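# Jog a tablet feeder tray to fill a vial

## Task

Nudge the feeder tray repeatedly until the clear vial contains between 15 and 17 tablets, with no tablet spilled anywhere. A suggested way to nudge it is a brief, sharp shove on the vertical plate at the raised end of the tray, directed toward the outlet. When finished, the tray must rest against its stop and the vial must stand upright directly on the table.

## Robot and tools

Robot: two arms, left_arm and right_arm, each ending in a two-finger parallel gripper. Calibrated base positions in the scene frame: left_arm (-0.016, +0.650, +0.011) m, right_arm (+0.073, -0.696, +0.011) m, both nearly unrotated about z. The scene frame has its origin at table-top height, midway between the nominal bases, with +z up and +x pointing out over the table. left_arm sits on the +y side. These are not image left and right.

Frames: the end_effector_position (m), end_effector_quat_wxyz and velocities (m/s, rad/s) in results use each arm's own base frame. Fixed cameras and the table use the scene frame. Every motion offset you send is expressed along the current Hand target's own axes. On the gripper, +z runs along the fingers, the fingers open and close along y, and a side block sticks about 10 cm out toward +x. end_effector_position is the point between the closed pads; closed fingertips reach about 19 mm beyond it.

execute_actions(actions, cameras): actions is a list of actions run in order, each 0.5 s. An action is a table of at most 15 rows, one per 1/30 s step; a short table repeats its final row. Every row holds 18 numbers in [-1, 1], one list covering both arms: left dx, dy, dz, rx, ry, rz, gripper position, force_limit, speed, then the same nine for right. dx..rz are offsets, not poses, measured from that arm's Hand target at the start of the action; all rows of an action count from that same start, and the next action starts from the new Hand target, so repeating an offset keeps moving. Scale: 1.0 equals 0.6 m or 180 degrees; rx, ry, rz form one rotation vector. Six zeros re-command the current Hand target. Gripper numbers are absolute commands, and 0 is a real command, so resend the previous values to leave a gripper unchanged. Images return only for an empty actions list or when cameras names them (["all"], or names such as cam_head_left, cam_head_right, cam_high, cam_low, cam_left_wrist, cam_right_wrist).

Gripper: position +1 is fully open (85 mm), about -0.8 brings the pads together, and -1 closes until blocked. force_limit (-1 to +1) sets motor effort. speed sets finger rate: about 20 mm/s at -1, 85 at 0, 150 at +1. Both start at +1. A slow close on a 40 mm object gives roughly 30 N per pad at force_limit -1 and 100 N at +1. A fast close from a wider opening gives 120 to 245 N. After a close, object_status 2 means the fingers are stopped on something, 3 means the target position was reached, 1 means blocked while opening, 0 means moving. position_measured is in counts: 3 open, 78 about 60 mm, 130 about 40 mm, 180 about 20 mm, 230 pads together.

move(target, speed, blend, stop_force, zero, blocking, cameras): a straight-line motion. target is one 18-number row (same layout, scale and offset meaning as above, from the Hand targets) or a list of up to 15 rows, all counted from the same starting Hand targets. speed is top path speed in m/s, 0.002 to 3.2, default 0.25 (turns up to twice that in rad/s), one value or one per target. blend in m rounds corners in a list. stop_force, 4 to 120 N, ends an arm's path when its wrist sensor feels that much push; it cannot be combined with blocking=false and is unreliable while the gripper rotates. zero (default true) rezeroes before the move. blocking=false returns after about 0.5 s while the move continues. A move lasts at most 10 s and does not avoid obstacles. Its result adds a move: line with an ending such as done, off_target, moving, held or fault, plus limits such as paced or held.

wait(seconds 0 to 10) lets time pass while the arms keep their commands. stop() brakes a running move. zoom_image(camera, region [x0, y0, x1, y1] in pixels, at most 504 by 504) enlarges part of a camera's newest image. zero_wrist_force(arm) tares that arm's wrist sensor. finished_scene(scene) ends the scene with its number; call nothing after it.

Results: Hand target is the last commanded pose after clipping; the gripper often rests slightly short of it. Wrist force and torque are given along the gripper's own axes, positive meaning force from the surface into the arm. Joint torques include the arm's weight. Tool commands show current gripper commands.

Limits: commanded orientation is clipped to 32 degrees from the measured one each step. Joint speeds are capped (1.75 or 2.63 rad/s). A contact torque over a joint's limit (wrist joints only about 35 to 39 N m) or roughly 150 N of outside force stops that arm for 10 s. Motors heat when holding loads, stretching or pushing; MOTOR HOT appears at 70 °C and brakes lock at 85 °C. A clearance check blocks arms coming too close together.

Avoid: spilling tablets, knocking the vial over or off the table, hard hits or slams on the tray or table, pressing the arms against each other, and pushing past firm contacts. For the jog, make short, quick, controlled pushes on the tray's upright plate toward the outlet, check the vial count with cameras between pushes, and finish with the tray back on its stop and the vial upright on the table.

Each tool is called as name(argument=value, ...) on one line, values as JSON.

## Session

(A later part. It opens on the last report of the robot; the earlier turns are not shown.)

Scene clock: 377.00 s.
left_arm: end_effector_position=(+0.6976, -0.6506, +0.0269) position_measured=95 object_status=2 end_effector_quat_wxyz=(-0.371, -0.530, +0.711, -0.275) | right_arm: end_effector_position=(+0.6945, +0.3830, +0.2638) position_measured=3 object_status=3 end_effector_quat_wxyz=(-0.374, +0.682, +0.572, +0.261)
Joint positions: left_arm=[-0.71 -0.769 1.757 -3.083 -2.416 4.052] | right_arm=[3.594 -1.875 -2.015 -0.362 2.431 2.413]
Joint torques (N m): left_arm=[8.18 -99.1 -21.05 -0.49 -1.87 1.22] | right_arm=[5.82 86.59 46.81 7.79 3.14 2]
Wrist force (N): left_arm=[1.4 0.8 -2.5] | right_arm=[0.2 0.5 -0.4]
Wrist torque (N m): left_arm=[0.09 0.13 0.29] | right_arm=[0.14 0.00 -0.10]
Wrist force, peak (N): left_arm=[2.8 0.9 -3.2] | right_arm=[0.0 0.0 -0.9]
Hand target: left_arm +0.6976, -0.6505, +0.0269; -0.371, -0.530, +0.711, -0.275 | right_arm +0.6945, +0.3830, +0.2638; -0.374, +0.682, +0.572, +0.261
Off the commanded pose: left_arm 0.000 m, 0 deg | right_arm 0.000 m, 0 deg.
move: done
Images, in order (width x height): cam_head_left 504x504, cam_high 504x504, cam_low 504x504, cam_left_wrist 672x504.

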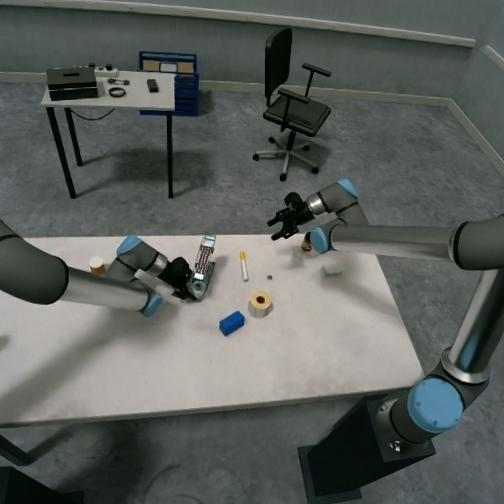

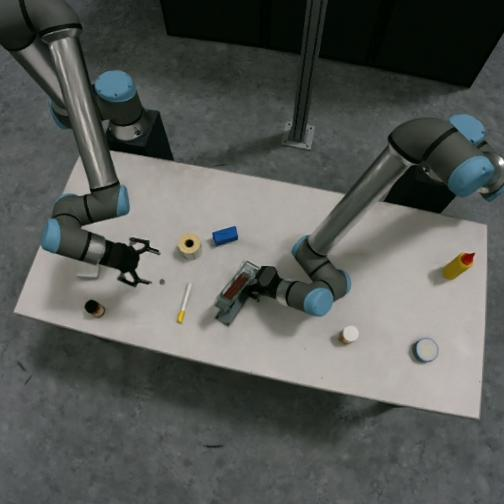

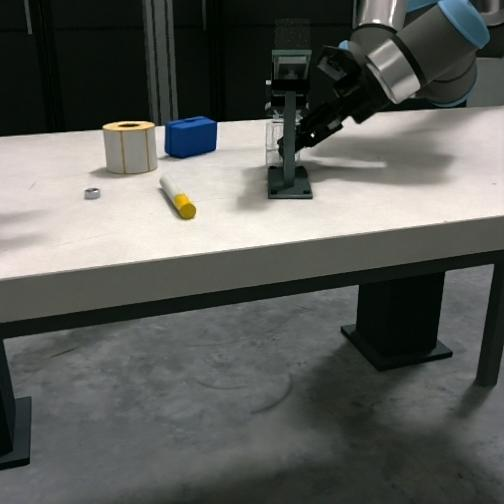

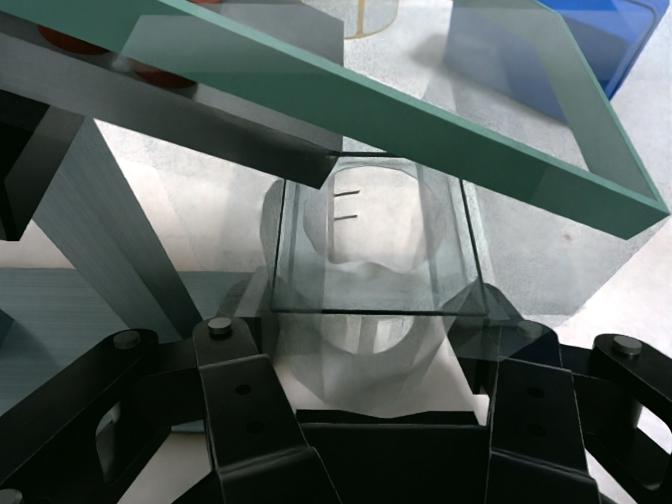

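move(target=[0,0,0,0,0,0,-1,-1,-1,0.1413,0.2128,0.284,-0.1117,0.0185,-0.0026,-1,-1,0], cameras=["cam_right_wrist","cam_low","cam_head_left","cam_high"])

zoom_image(camera="cam_right_wrist", region=[150, 50, 450, 330])

zoom_image(camera="cam_head_left", region=[165, 205, 265, 305])

zoom_image(camera="cam_low", region=[230, 0, 350, 200])

Scene clock: 428.20 s.
left_arm: end_effector_position=(+0.6976, -0.6505, +0.0269) position_measured=95 object_status=2 end_effector_quat_wxyz=(-0.371, -0.530, +0.711, -0.275) | right_arm: end_effector_position=(+0.8248, +0.5617, +0.2037) position_measured=232 object_status=3 end_effector_quat_wxyz=(-0.264, +0.727, +0.509, +0.378)
Joint positions: left_arm=[-0.71 -0.769 1.757 -3.082 -2.416 4.052] | right_arm=[3.787 -2.15 -1.813 0.125 2.032 2.784]
Joint torques (N m): left_arm=[6.99 -101.11 -20.1 -0.52 -2.07 1.44] | right_arm=[3.25 89.75 30.81 3.67 -0.65 1.32]
Wrist force (N): left_arm=[1.7 0.7 -2.3] | right_arm=[0.1 0.0 -0.7]
Wrist torque (N m): left_arm=[0.13 0.07 0.29] | right_arm=[0.00 0.04 -0.13]
Wrist force, peak (N): left_arm=[1.9 0.9 -3.0] | right_arm=[-1.6 -1.2 -3.5]
Hand target: left_arm +0.6976, -0.6505, +0.0269; -0.371, -0.530, +0.711, -0.275 | right_arm +0.8248, +0.5617, +0.2037; -0.264, +0.727, +0.509, +0.378
Off the commanded pose: left_arm 0.000 m, 0 deg | right_arm 0.000 m, 0 deg.
move: done
Images, in order (width x height): cam_head_left 504x504, cam_high 504x504, cam_low 504x504, cam_right_wrist 672x504.

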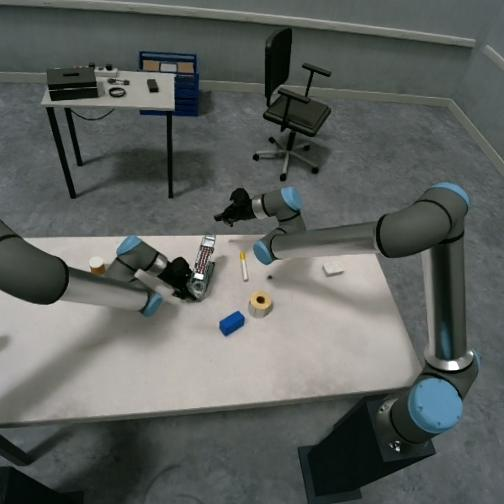

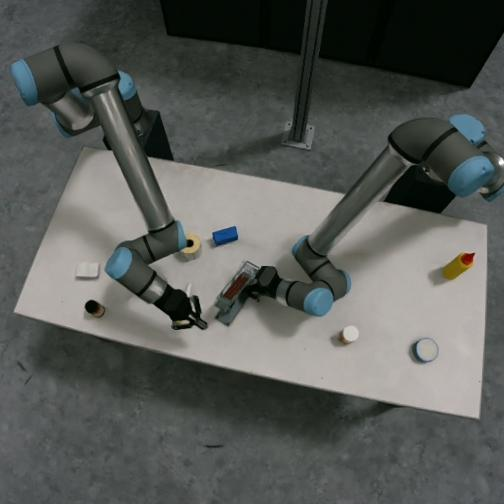

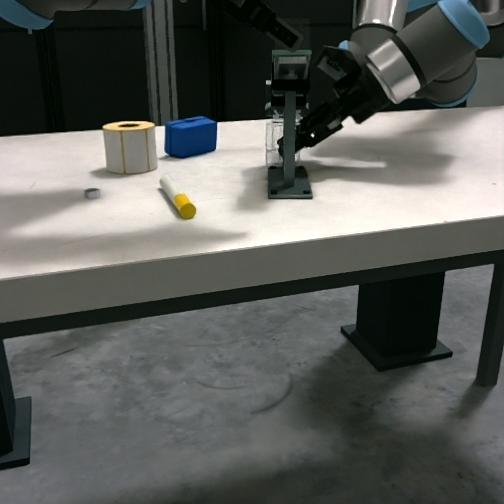

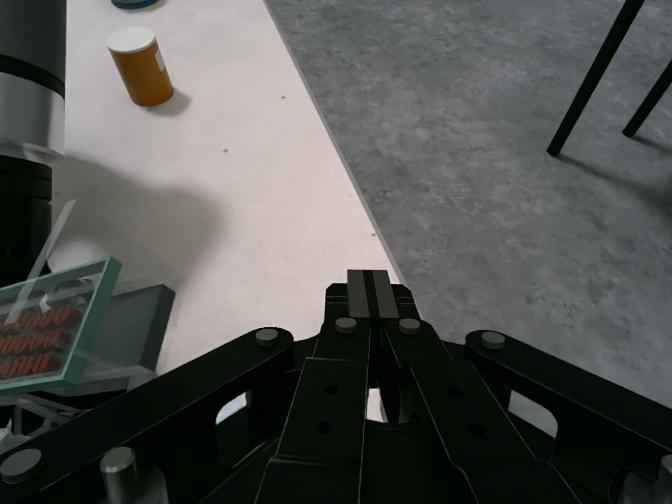

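Scaled by 1.680 from the camera's 672x504 image, which has a finer 960x720 frame.

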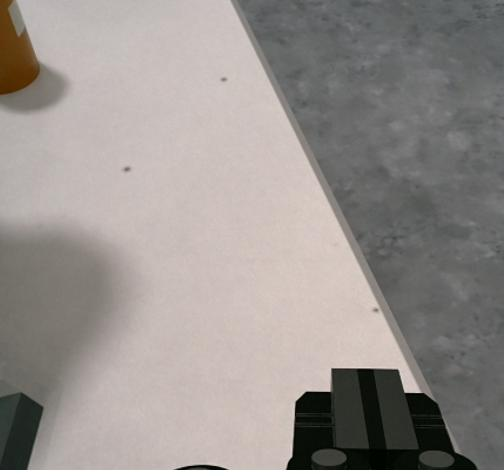

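Scaled by 5.040 from the camera's 504x504 image, which has a finer 720x720 frame.

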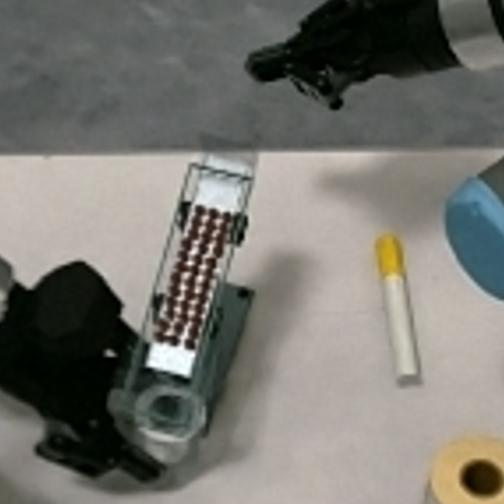

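Scaled by 2.520 from the camera's 504x504 image, which has a finer 720x720 frame.

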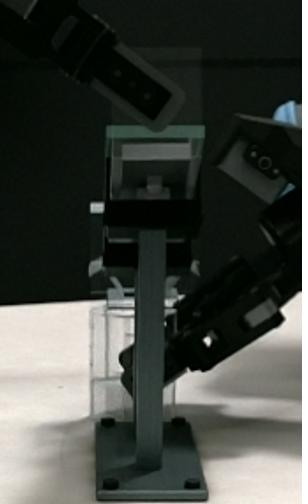

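zoom_image(camera="cam_right_wrist", region=[0, 180, 230, 410])

zoom_image(camera="cam_low", region=[260, 10, 320, 80])

Scaled by 2.191 from the camera's 672x504 image, which has a finer 960x720 frame.

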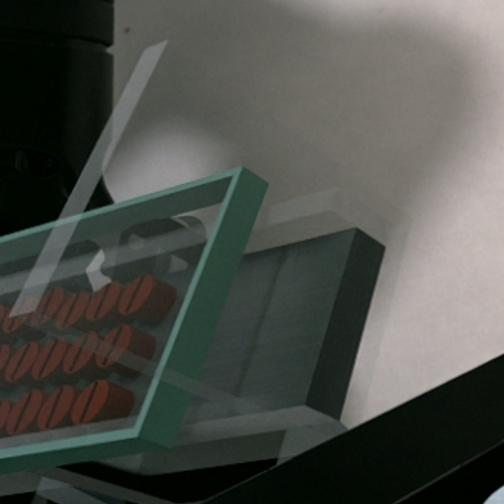

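Scaled by 7.200 from the camera's 504x504 image, which has a finer 720x720 frame.

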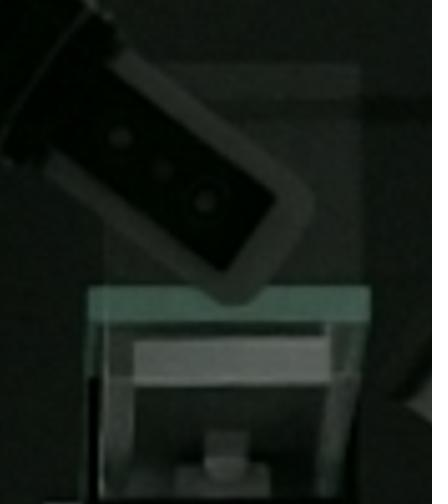

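move(target=[0,0,0,0,0,0,-1,-1,-1,0.0122,-0.0813,0.0175,-0.0624,0.009,-0.0919,-1,-1,0], speed=0.15, cameras=["cam_right_wrist","cam_low","cam_head_left","cam_high"])

zoom_image(camera="cam_right_wrist", region=[150, 180, 450, 420])

zoom_image(camera="cam_high", region=[170, 240, 280, 350])

zoom_image(camera="cam_low", region=[230, 0, 350, 120])

Scene clock: 471.17 s.
left_arm: end_effector_position=(+0.6976, -0.6505, +0.0269) position_measured=95 object_status=2 end_effector_quat_wxyz=(-0.371, -0.530, +0.711, -0.275) | right_arm: end_effector_position=(+0.7833, +0.5904, +0.2037) position_measured=232 object_status=3 end_effector_quat_wxyz=(-0.142, +0.663, +0.565, +0.470)
Joint positions: left_arm=[-0.71 -0.769 1.757 -3.082 -2.416 4.052] | right_arm=[3.908 -2.128 -1.925 0.356 1.769 2.608]
Joint torques (N m): left_arm=[8.67 -101.32 -19.19 -0.58 -2.31 1.23] | right_arm=[-4.98 61.37 45.57 2.27 -1.39 0.51]
Wrist force (N): left_arm=[1.4 0.5 -2.1] | right_arm=[0.2 0.1 -0.6]
Wrist torque (N m): left_arm=[0.09 0.11 0.29] | right_arm=[-0.01 -0.06 -0.15]
Wrist force, peak (N): left_arm=[2.2 0.6 -2.7] | right_arm=[0.1 1.3 -3.0]
Hand target: left_arm +0.6976, -0.6505, +0.0269; -0.371, -0.530, +0.711, -0.275 | right_arm +0.7834, +0.5904, +0.2036; -0.142, +0.663, +0.565, +0.470
Off the commanded pose: left_arm 0.000 m, 0 deg | right_arm 0.000 m, 0 deg.
move: done
Images, in order (width x height): cam_head_left 504x504, cam_high 504x504, cam_low 504x504, cam_right_wrist 672x504.

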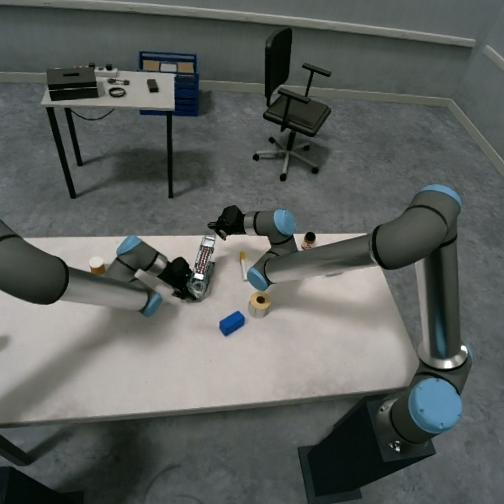

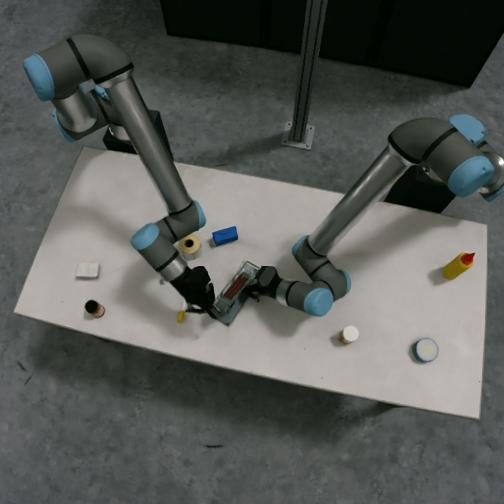

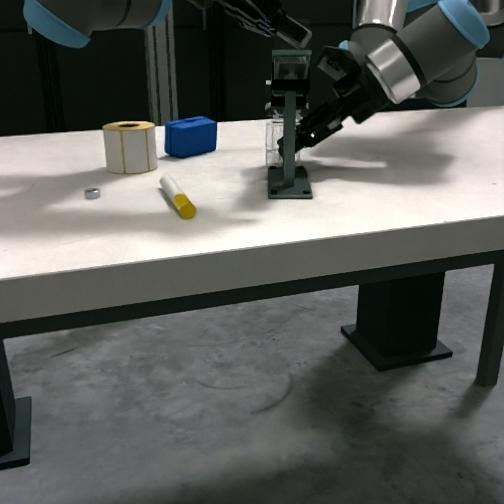

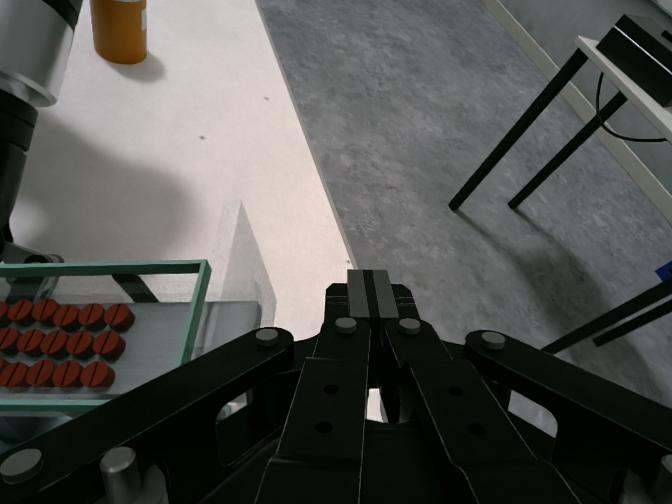

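Scaled by 1.680 from the camera's 672x504 image, which has a finer 960x720 frame.

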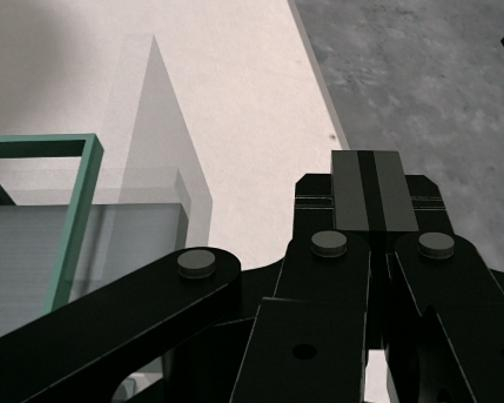

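Scaled by 4.582 from the camera's 504x504 image, which has a finer 720x720 frame.

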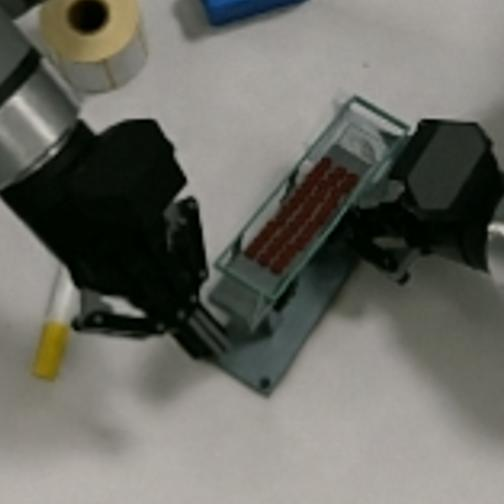

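Scaled by 4.200 from the camera's 504x504 image, which has a finer 720x720 frame.

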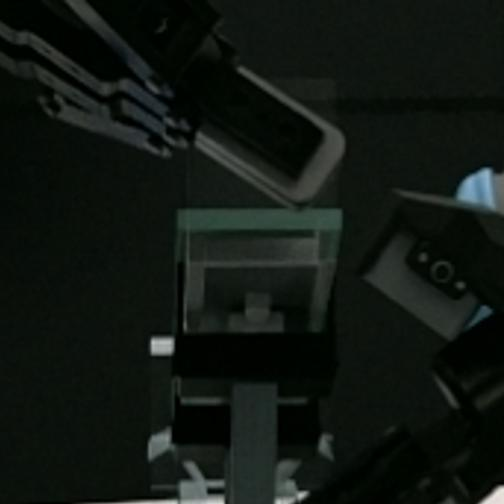

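move(target=[0,0,0,0,0,0,-1,-1,-1,0,-0.0667,-0.0133,0,0,0,-1,-1,0], speed=0.015, stop_force=4, cameras=["cam_right_wrist","cam_low","cam_head_left","cam_high","cam_left_wrist"])

zoom_image(camera="cam_right_wrist", region=[150, 180, 450, 420])

zoom_image(camera="cam_high", region=[200, 250, 280, 330])

zoom_image(camera="cam_head_left", region=[165, 225, 235, 305])

Scene clock: 494.20 s.
left_arm: end_effector_position=(+0.6976, -0.6505, +0.0269) position_measured=95 object_status=2 end_effector_quat_wxyz=(-0.371, -0.530, +0.711, -0.275) | right_arm: end_effector_position=(+0.7791, +0.5912, +0.2025) position_measured=232 object_status=3 end_effector_quat_wxyz=(-0.142, +0.663, +0.565, +0.470)
Joint positions: left_arm=[-0.71 -0.769 1.757 -3.082 -2.416 4.052] | right_arm=[3.913 -2.126 -1.932 0.361 1.765 2.61]
Joint torques (N m): left_arm=[7.12 -100.34 -19.67 -0.16 -2.28 0.94] | right_arm=[-5.92 57.05 45.04 1.08 3.09 -1.37]
Wrist force (N): left_arm=[1.8 0.8 -2.3] | right_arm=[-0.1 3.8 -6.2]
Wrist torque (N m): left_arm=[0.14 0.11 0.29] | right_arm=[0.29 0.01 -0.14]
Wrist force, peak (N): left_arm=[2.2 0.6 -2.9] | right_arm=[-0.3 3.9 -6.1]
Hand target: left_arm +0.6976, -0.6505, +0.0269; -0.371, -0.530, +0.711, -0.275 | right_arm +0.7791, +0.5912, +0.2024; -0.142, +0.663, +0.565, +0.470 (not the last commanded pose)
Off the commanded pose: left_arm 0.000 m, 0 deg | right_arm 0.036 m, 0 deg.
move: contact (right_arm)
Images, in order (width x height): cam_head_left 504x504, cam_high 504x504, cam_low 504x504, cam_left_wrist 672x504, cam_right_wrist 672x504.

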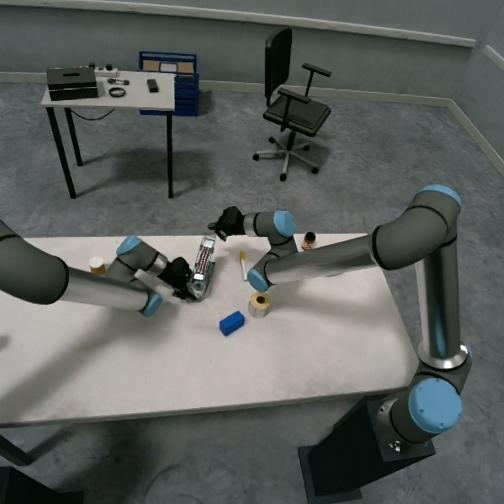

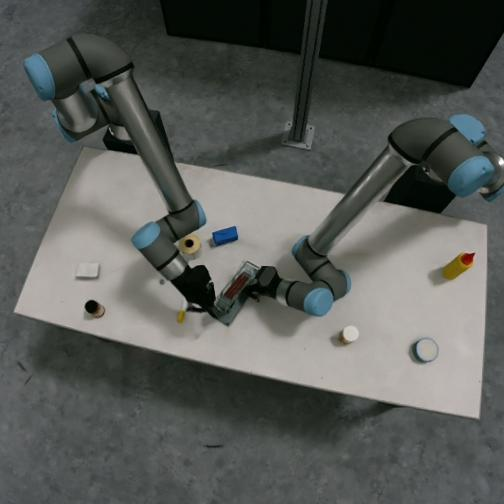

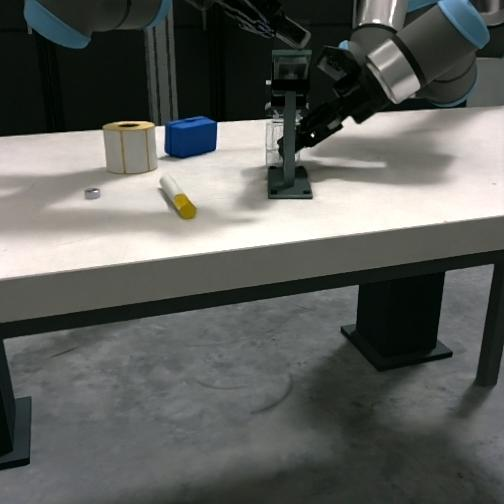

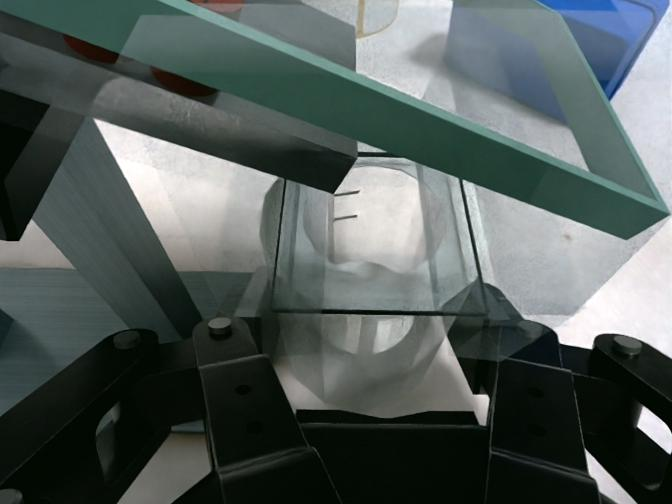

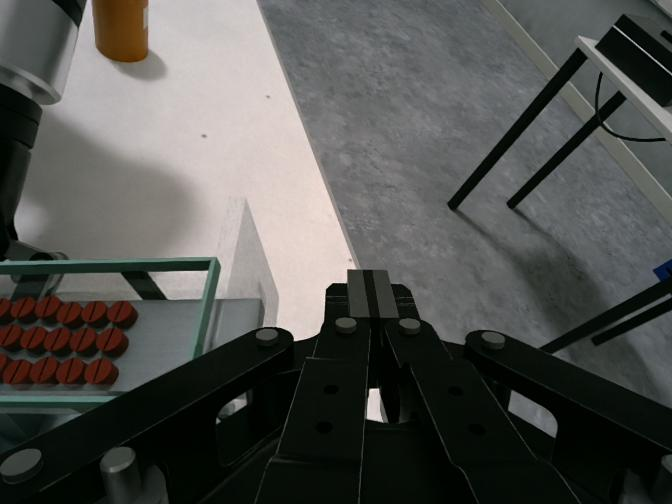

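Scaled by 1.680 from the camera's 672x504 image, which has a finer 960x720 frame.

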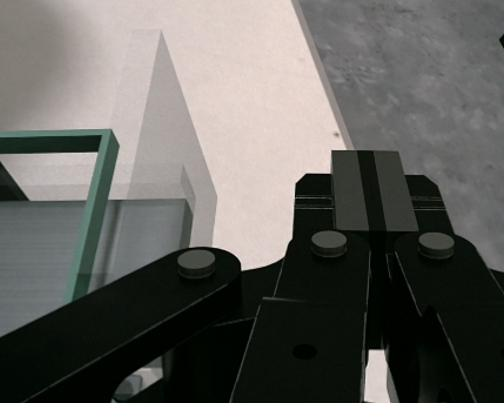

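Scaled by 6.300 from the camera's 504x504 image, which has a finer 720x720 frame.

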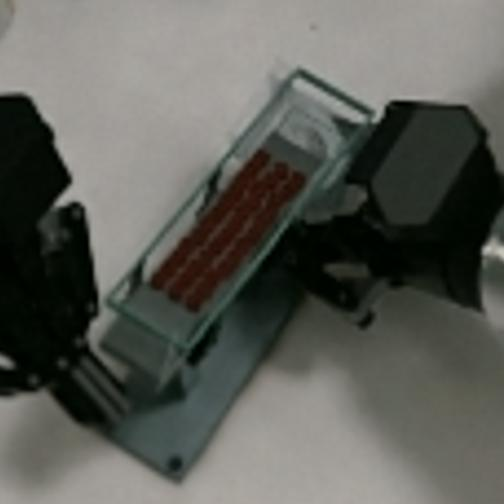

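Scaled by 6.300 from the camera's 504x504 image, which has a finer 720x720 frame.

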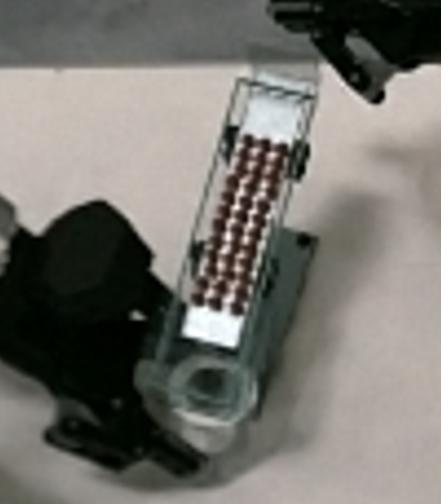

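move(target=[0,0,0,0,0,0,-1,-1,-1,0,0.06,-0.03,0,0,0,-1,-1,0], speed=0.05, cameras=["cam_right_wrist"])

move(target=[0,0,0,0,0,0,-1,-1,-1,0,-0.0667,0,0,0,0,-1,-1,0], speed=0.015, stop_force=4, cameras=["cam_right_wrist","cam_low","cam_head_left","cam_left_wrist"])

zoom_image(camera="cam_right_wrist", region=[150, 180, 450, 420])

Scene clock: 520.97 s.
left_arm: end_effector_position=(+0.6976, -0.6505, +0.0269) position_measured=95 object_status=2 end_effector_quat_wxyz=(-0.371, -0.530, +0.711, -0.275) | right_arm: end_effector_position=(+0.8027, +0.5666, +0.2244) position_measured=232 object_status=3 end_effector_quat_wxyz=(-0.142, +0.663, +0.565, +0.470)
Joint positions: left_arm=[-0.71 -0.769 1.757 -3.082 -2.416 4.052] | right_arm=[3.867 -2.105 -1.91 0.313 1.804 2.585]
Joint torques (N m): left_arm=[8.22 -100.46 -20.06 -0.37 -2.24 1.22] | right_arm=[14.6 66.48 28.05 7.86 -1.45 2.05]
Wrist force (N): left_arm=[1.1 0.7 -2.1] | right_arm=[0.2 -0.3 -1.0]
Wrist torque (N m): left_arm=[0.14 0.12 0.29] | right_arm=[-0.03 0.01 -0.14]
Wrist force, peak (N): left_arm=[2.2 0.8 -2.7] | right_arm=[0.2 4.0 -6.4]
Hand target: left_arm +0.6976, -0.6505, +0.0269; -0.371, -0.530, +0.711, -0.275 | right_arm +0.8025, +0.5666, +0.2241; -0.142, +0.663, +0.565, +0.470
Off the commanded pose: left_arm 0.000 m, 0 deg | right_arm 0.000 m, 0 deg.
move: done
Images, in order (width x height): cam_right_wrist 672x504.

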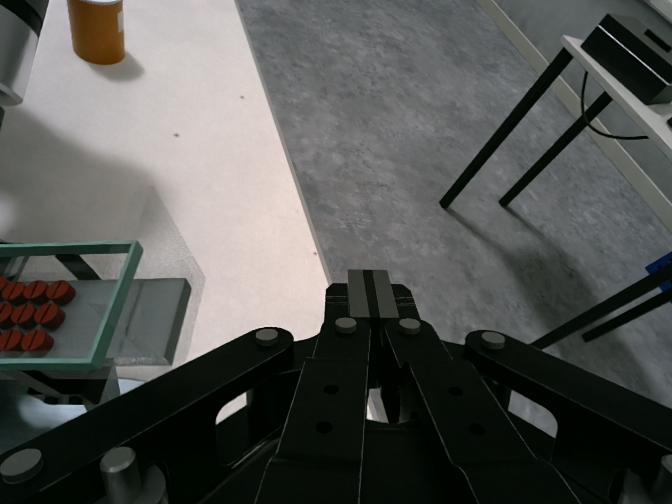

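Scene clock: 524.87 s.
left_arm: end_effector_position=(+0.6976, -0.6505, +0.0269) position_measured=95 object_status=2 end_effector_quat_wxyz=(-0.371, -0.530, +0.711, -0.275) | right_arm: end_effector_position=(+0.7672, +0.5795, +0.2104) position_measured=232 object_status=3 end_effector_quat_wxyz=(-0.142, +0.663, +0.565, +0.470)
Joint positions: left_arm=[-0.71 -0.769 1.757 -3.082 -2.416 4.052] | right_arm=[3.913 -2.098 -1.964 0.365 1.765 2.61]
Joint torques (N m): left_arm=[8.91 -101.35 -19.92 -0.07 -2.04 1.53] | right_arm=[-10.63 88.2 45.98 1.99 1.36 -1.37]
Wrist force (N): left_arm=[1.8 0.5 -2.3] | right_arm=[0.3 0.1 -0.4]
Wrist torque (N m): left_arm=[0.10 0.07 0.29] | right_arm=[-0.02 -0.06 -0.37]
Wrist force, peak (N): left_arm=[2.3 0.3 -2.7] | right_arm=[0.0 0.5 -1.2]
Hand target: left_arm +0.6976, -0.6505, +0.0269; -0.371, -0.530, +0.711, -0.275 | right_arm +0.7672, +0.5795, +0.2104; -0.142, +0.663, +0.565, +0.470
Off the commanded pose: left_arm 0.000 m, 0 deg | right_arm 0.000 m, 0 deg.
move: done
Images, in order (width x height): cam_head_left 504x504, cam_low 504x504, cam_left_wrist 672x504, cam_right_wrist 672x504.

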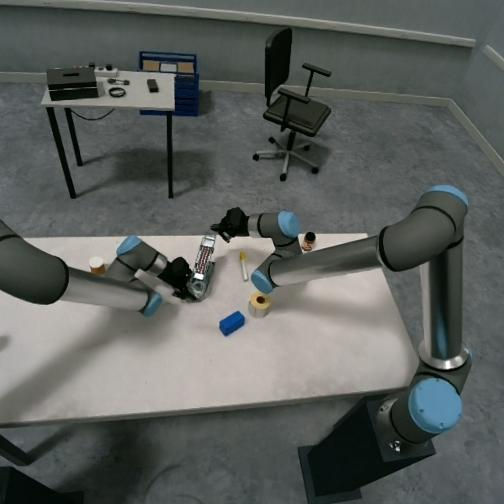

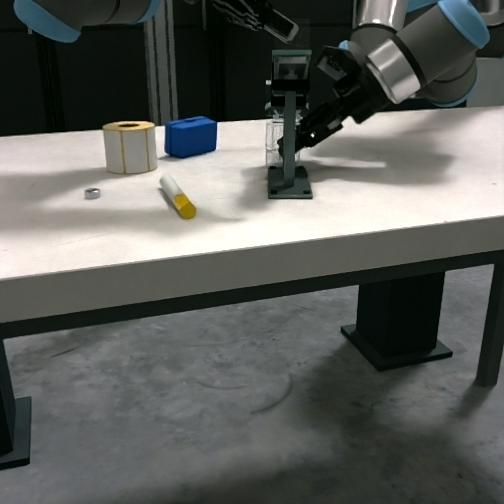

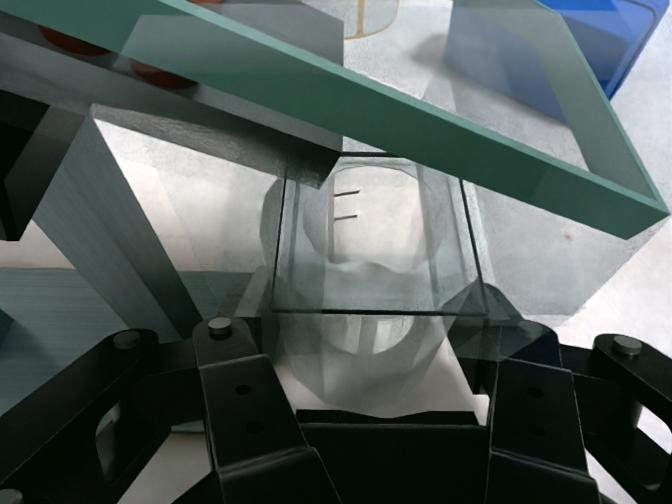

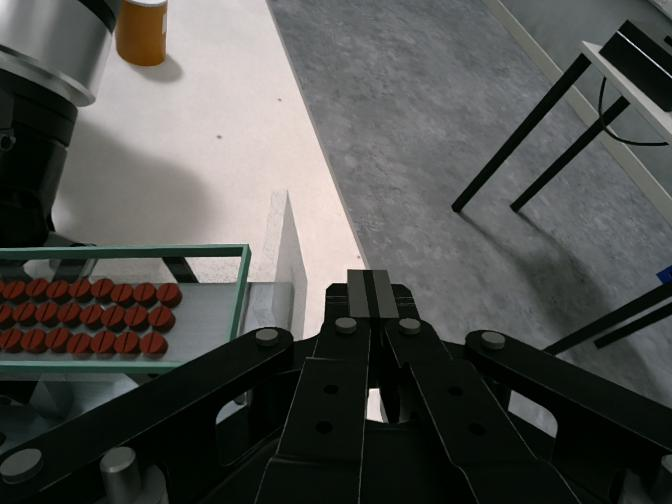

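Scaled by 1.680 from the camera's 672x504 image, which has a finer 960x720 frame.

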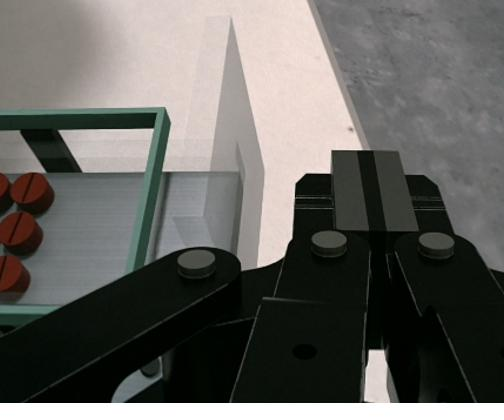

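move(target=[0,0,0,0,0,0,-1,-1,-1,0,-0.0667,0,0,0,0,-1,-1,0], speed=0.015, stop_force=4, cameras=["cam_right_wrist","cam_head_left","cam_left_wrist"])

zoom_image(camera="cam_right_wrist", region=[150, 180, 450, 420])

Scene clock: 537.97 s.
left_arm: end_effector_position=(+0.6976, -0.6505, +0.0269) position_measured=95 object_status=2 end_effector_quat_wxyz=(-0.371, -0.530, +0.711, -0.275) | right_arm: end_effector_position=(+0.7531, +0.5847, +0.2049) position_measured=232 object_status=3 end_effector_quat_wxyz=(-0.142, +0.663, +0.565, +0.470)
Joint positions: left_arm=[-0.71 -0.769 1.757 -3.082 -2.416 4.052] | right_arm=[3.932 -2.095 -1.985 0.385 1.749 2.62]
Joint torques (N m): left_arm=[9.08 -102.07 -21.48 -0.59 -2.52 0.93] | right_arm=[-9.37 64.03 44.86 1.28 3.2 -1.09]
Wrist force (N): left_arm=[2.1 0.3 -2.5] | right_arm=[0.1 2.2 -0.5]
Wrist torque (N m): left_arm=[0.07 0.06 0.29] | right_arm=[-0.08 -0.07 -0.39]
Wrist force, peak (N): left_arm=[2.2 0.7 -2.9] | right_arm=[-0.2 4.6 0.8]
Hand target: left_arm +0.6976, -0.6505, +0.0269; -0.371, -0.530, +0.711, -0.275 | right_arm +0.7531, +0.5847, +0.2049; -0.142, +0.663, +0.565, +0.470 (not the last commanded pose)
Off the commanded pose: left_arm 0.000 m, 0 deg | right_arm 0.024 m, 0 deg.
move: contact (right_arm)
Images, in order (width x height): cam_head_left 504x504, cam_left_wrist 672x504, cam_right_wrist 672x504.

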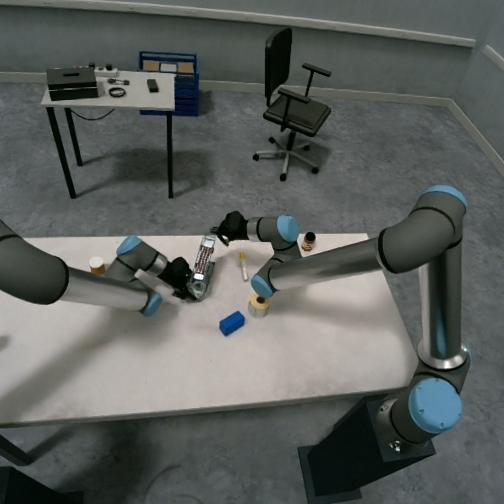

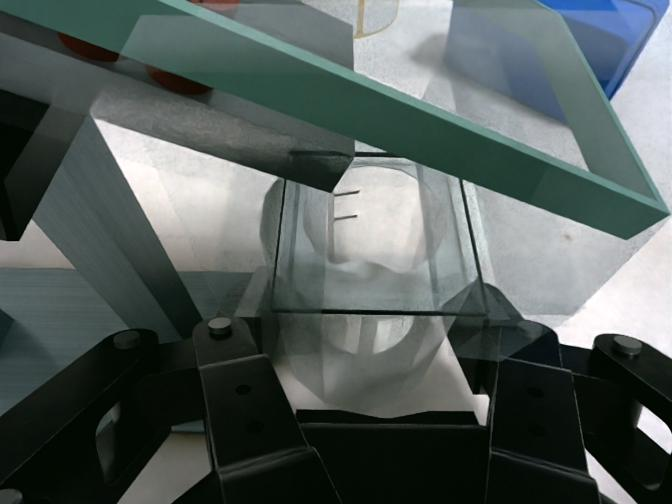

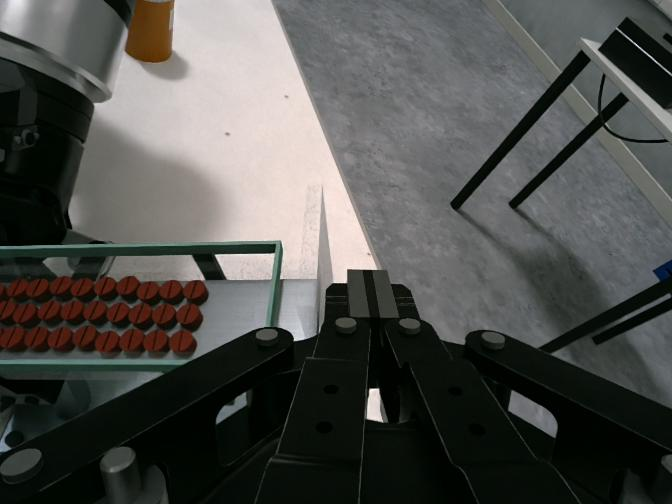

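Scaled by 1.680 from the camera's 672x504 image, which has a finer 960x720 frame.

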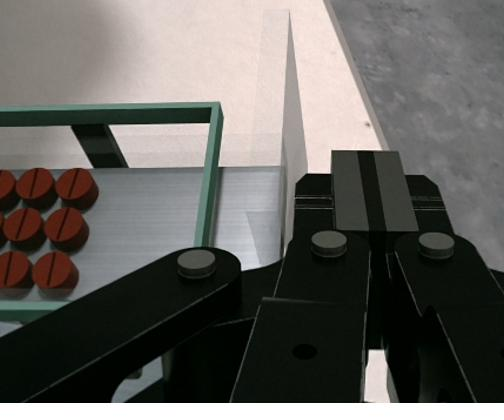

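execute_actions(actions=[[[0,0,0,0,0,0,-1,-1,-1,0,-0.007,0,0,0,0,-1,-1,0],[0,0,0,0,0,0,-1,-1,-1,0,-0.007,0,0,0,0,-1,-1,0],[0,0,0,0,0,0,-1,-1,-1,0,-0.007,0,0,0,0,-1,-1,0],[0,0,0,0,0,0,-1,-1,-1,0,-0.007,0,0,0,0,-1,-1,0],[0,0,0,0,0,0,-1,-1,-1,0,-0.007,0,0,0,0,-1,-1,0],[0,0,0,0,0,0,-1,-1,-1,0,0.03,0,0,0,0,-1,-1,0]]], cameras=["cam_right_wrist","cam_head_left","cam_left_wrist"])

zoom_image(camera="cam_head_left", region=[165, 225, 235, 305])

Scene clock: 564.23 s.
left_arm: end_effector_position=(+0.6976, -0.6505, +0.0269) position_measured=95 object_status=2 end_effector_quat_wxyz=(-0.371, -0.530, +0.711, -0.275) | right_arm: end_effector_position=(+0.7689, +0.5789, +0.2110) position_measured=232 object_status=3 end_effector_quat_wxyz=(-0.142, +0.663, +0.565, +0.470)
Joint positions: left_arm=[-0.71 -0.769 1.757 -3.082 -2.416 4.052] | right_arm=[3.911 -2.098 -1.962 0.362 1.767 2.609]
Joint torques (N m): left_arm=[7.77 -100.83 -20.37 -0.1 -1.85 1.09] | right_arm=[-8.65 72.63 35.6 5.22 1.44 0.07]
Wrist force (N): left_arm=[1.3 0.5 -2.2] | right_arm=[0.1 -0.9 -0.3]
Wrist torque (N m): left_arm=[0.10 0.10 0.29] | right_arm=[-0.19 -0.04 -0.17]
Wrist force, peak (N): left_arm=[2.3 0.6 -2.8] | right_arm=[0.5 15.4 4.4]
Hand target: left_arm +0.6976, -0.6505, +0.0269; -0.371, -0.530, +0.711, -0.275 | right_arm +0.7690, +0.5789, +0.2111; -0.142, +0.663, +0.565, +0.470
Off the commanded pose: left_arm 0.000 m, 0 deg | right_arm 0.000 m, 0 deg.
Images, in order (width x height): cam_head_left 504x504, cam_left_wrist 672x504, cam_right_wrist 672x504.

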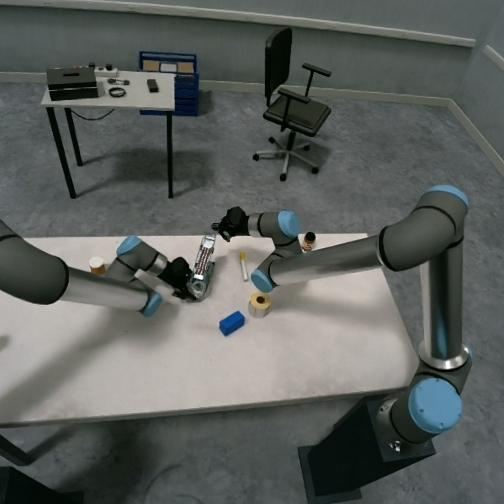

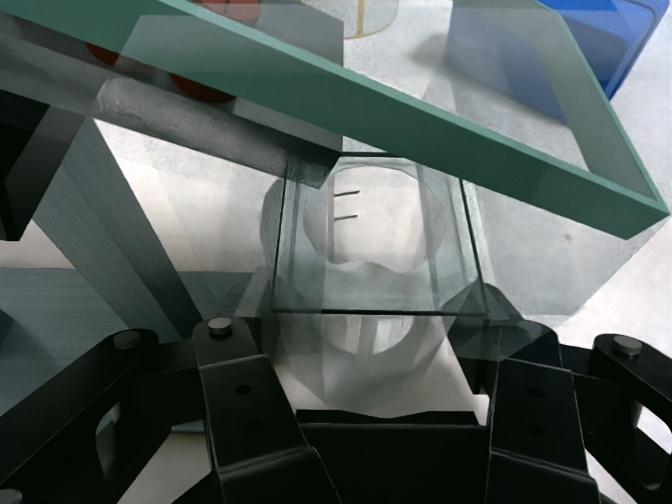

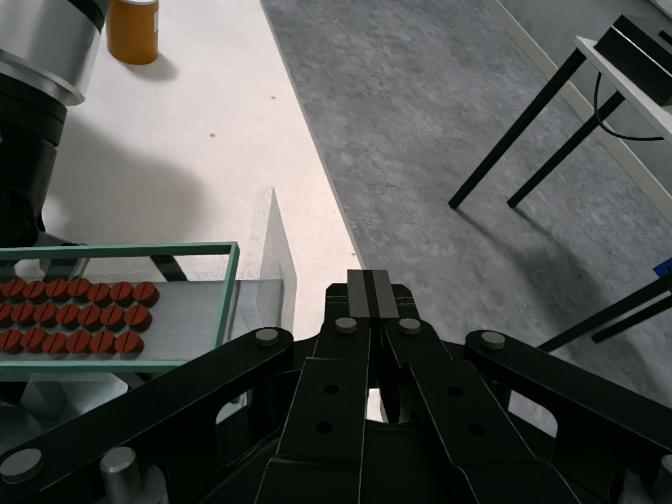

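Scaled by 6.300 from the camera's 504x504 image, which has a finer 720x720 frame.

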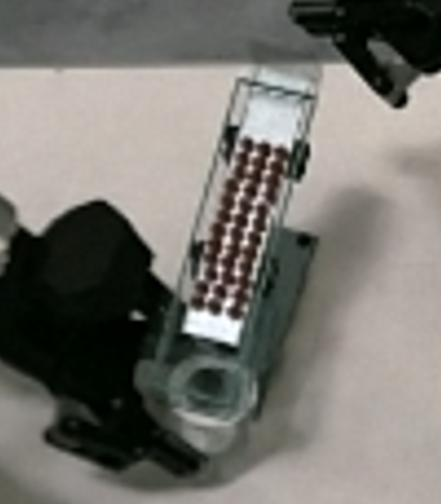

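execute_actions(actions=[[[0,0,0,0,0,0,-1,-1,-1,0,-0.0217,0,0,0,0,-1,-1,0]],[[0,0,0,0,0,0,-1,-1,-1,0,-0.02,0,0,0,0,-1,-1,0],[0,0,0,0,0,0,-1,-1,-1,0,-0.02,0,0,0,0,-1,-1,0],[0,0,0,0,0,0,-1,-1,-1,0,-0.02,0,0,0,0,-1,-1,0],[0,0,0,0,0,0,-1,-1,-1,0,-0.02,0,0,0,0,-1,-1,0],[0,0,0,0,0,0,-1,-1,-1,0,-0.02,0,0,0,0,-1,-1,0],[0,0,0,0,0,0,-1,-1,-1,0,-0.02,0,0,0,0,-1,-1,0],[0,0,0,0,0,0,-1,-1,-1,0,0,0,0,0,0,-1,-1,0]]], cameras=["cam_right_wrist","cam_head_left","cam_left_wrist"])

zoom_image(camera="cam_head_left", region=[165, 225, 235, 305])

zoom_image(camera="cam_right_wrist", region=[0, 180, 350, 420])

Scene clock: 584.63 s.
left_arm: end_effector_position=(+0.6976, -0.6505, +0.0269) position_measured=95 object_status=2 end_effector_quat_wxyz=(-0.371, -0.530, +0.711, -0.275) | right_arm: end_effector_position=(+0.7574, +0.5831, +0.2066) position_measured=232 object_status=3 end_effector_quat_wxyz=(-0.142, +0.663, +0.565, +0.470)
Joint positions: left_arm=[-0.71 -0.769 1.757 -3.082 -2.416 4.052] | right_arm=[3.926 -2.096 -1.979 0.379 1.754 2.617]
Joint torques (N m): left_arm=[7.77 -101.85 -20.45 -0.34 -2.03 1.15] | right_arm=[-7.7 57.26 28.69 7.9 -0.99 1.22]
Wrist force (N): left_arm=[1.3 0.6 -2.1] | right_arm=[-6.1 -3.9 0.5]
Wrist torque (N m): left_arm=[0.12 0.09 0.29] | right_arm=[-0.70 0.99 -0.30]
Wrist force, peak (N): left_arm=[2.4 0.6 -2.7] | right_arm=[-14.0 94.5 25.5]
Hand target: left_arm +0.6976, -0.6505, +0.0269; -0.371, -0.530, +0.711, -0.275 | right_arm +0.7575, +0.5831, +0.2066; -0.142, +0.663, +0.565, +0.470
Off the commanded pose: left_arm 0.000 m, 0 deg | right_arm 0.000 m, 0 deg.
Images, in order (width x height): cam_head_left 504x504, cam_left_wrist 672x504, cam_right_wrist 672x504.

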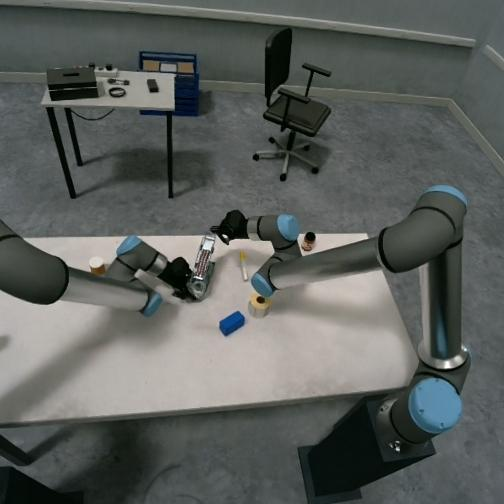

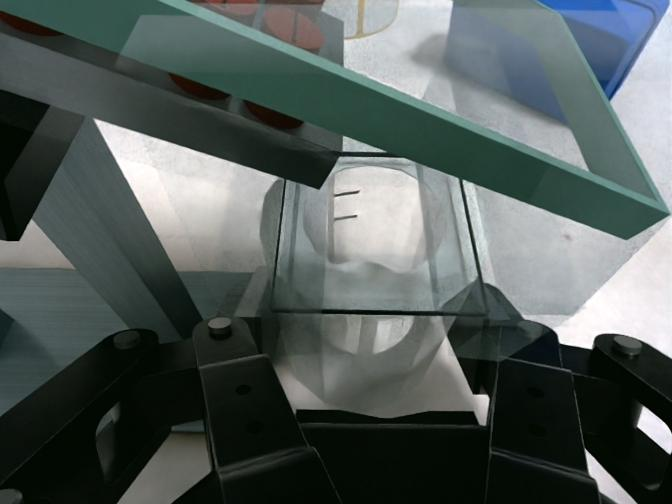

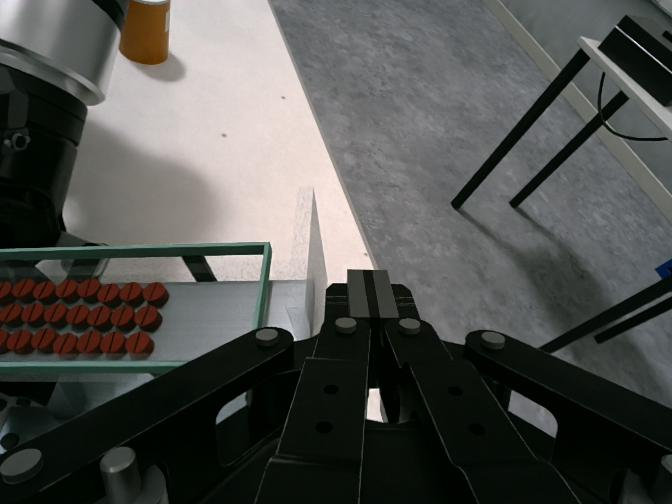

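Scaled by 6.300 from the camera's 504x504 image, which has a finer 720x720 frame.

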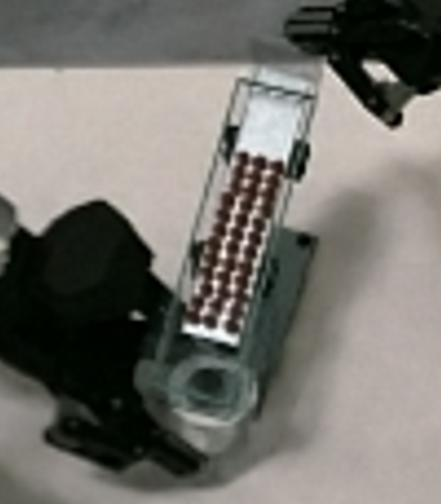

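Scaled by 1.440 from the camera's 672x504 image, which has a finer 960x720 frame.

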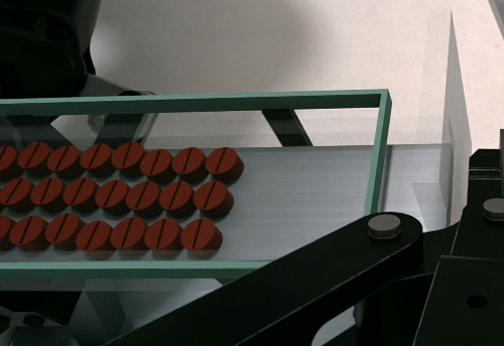

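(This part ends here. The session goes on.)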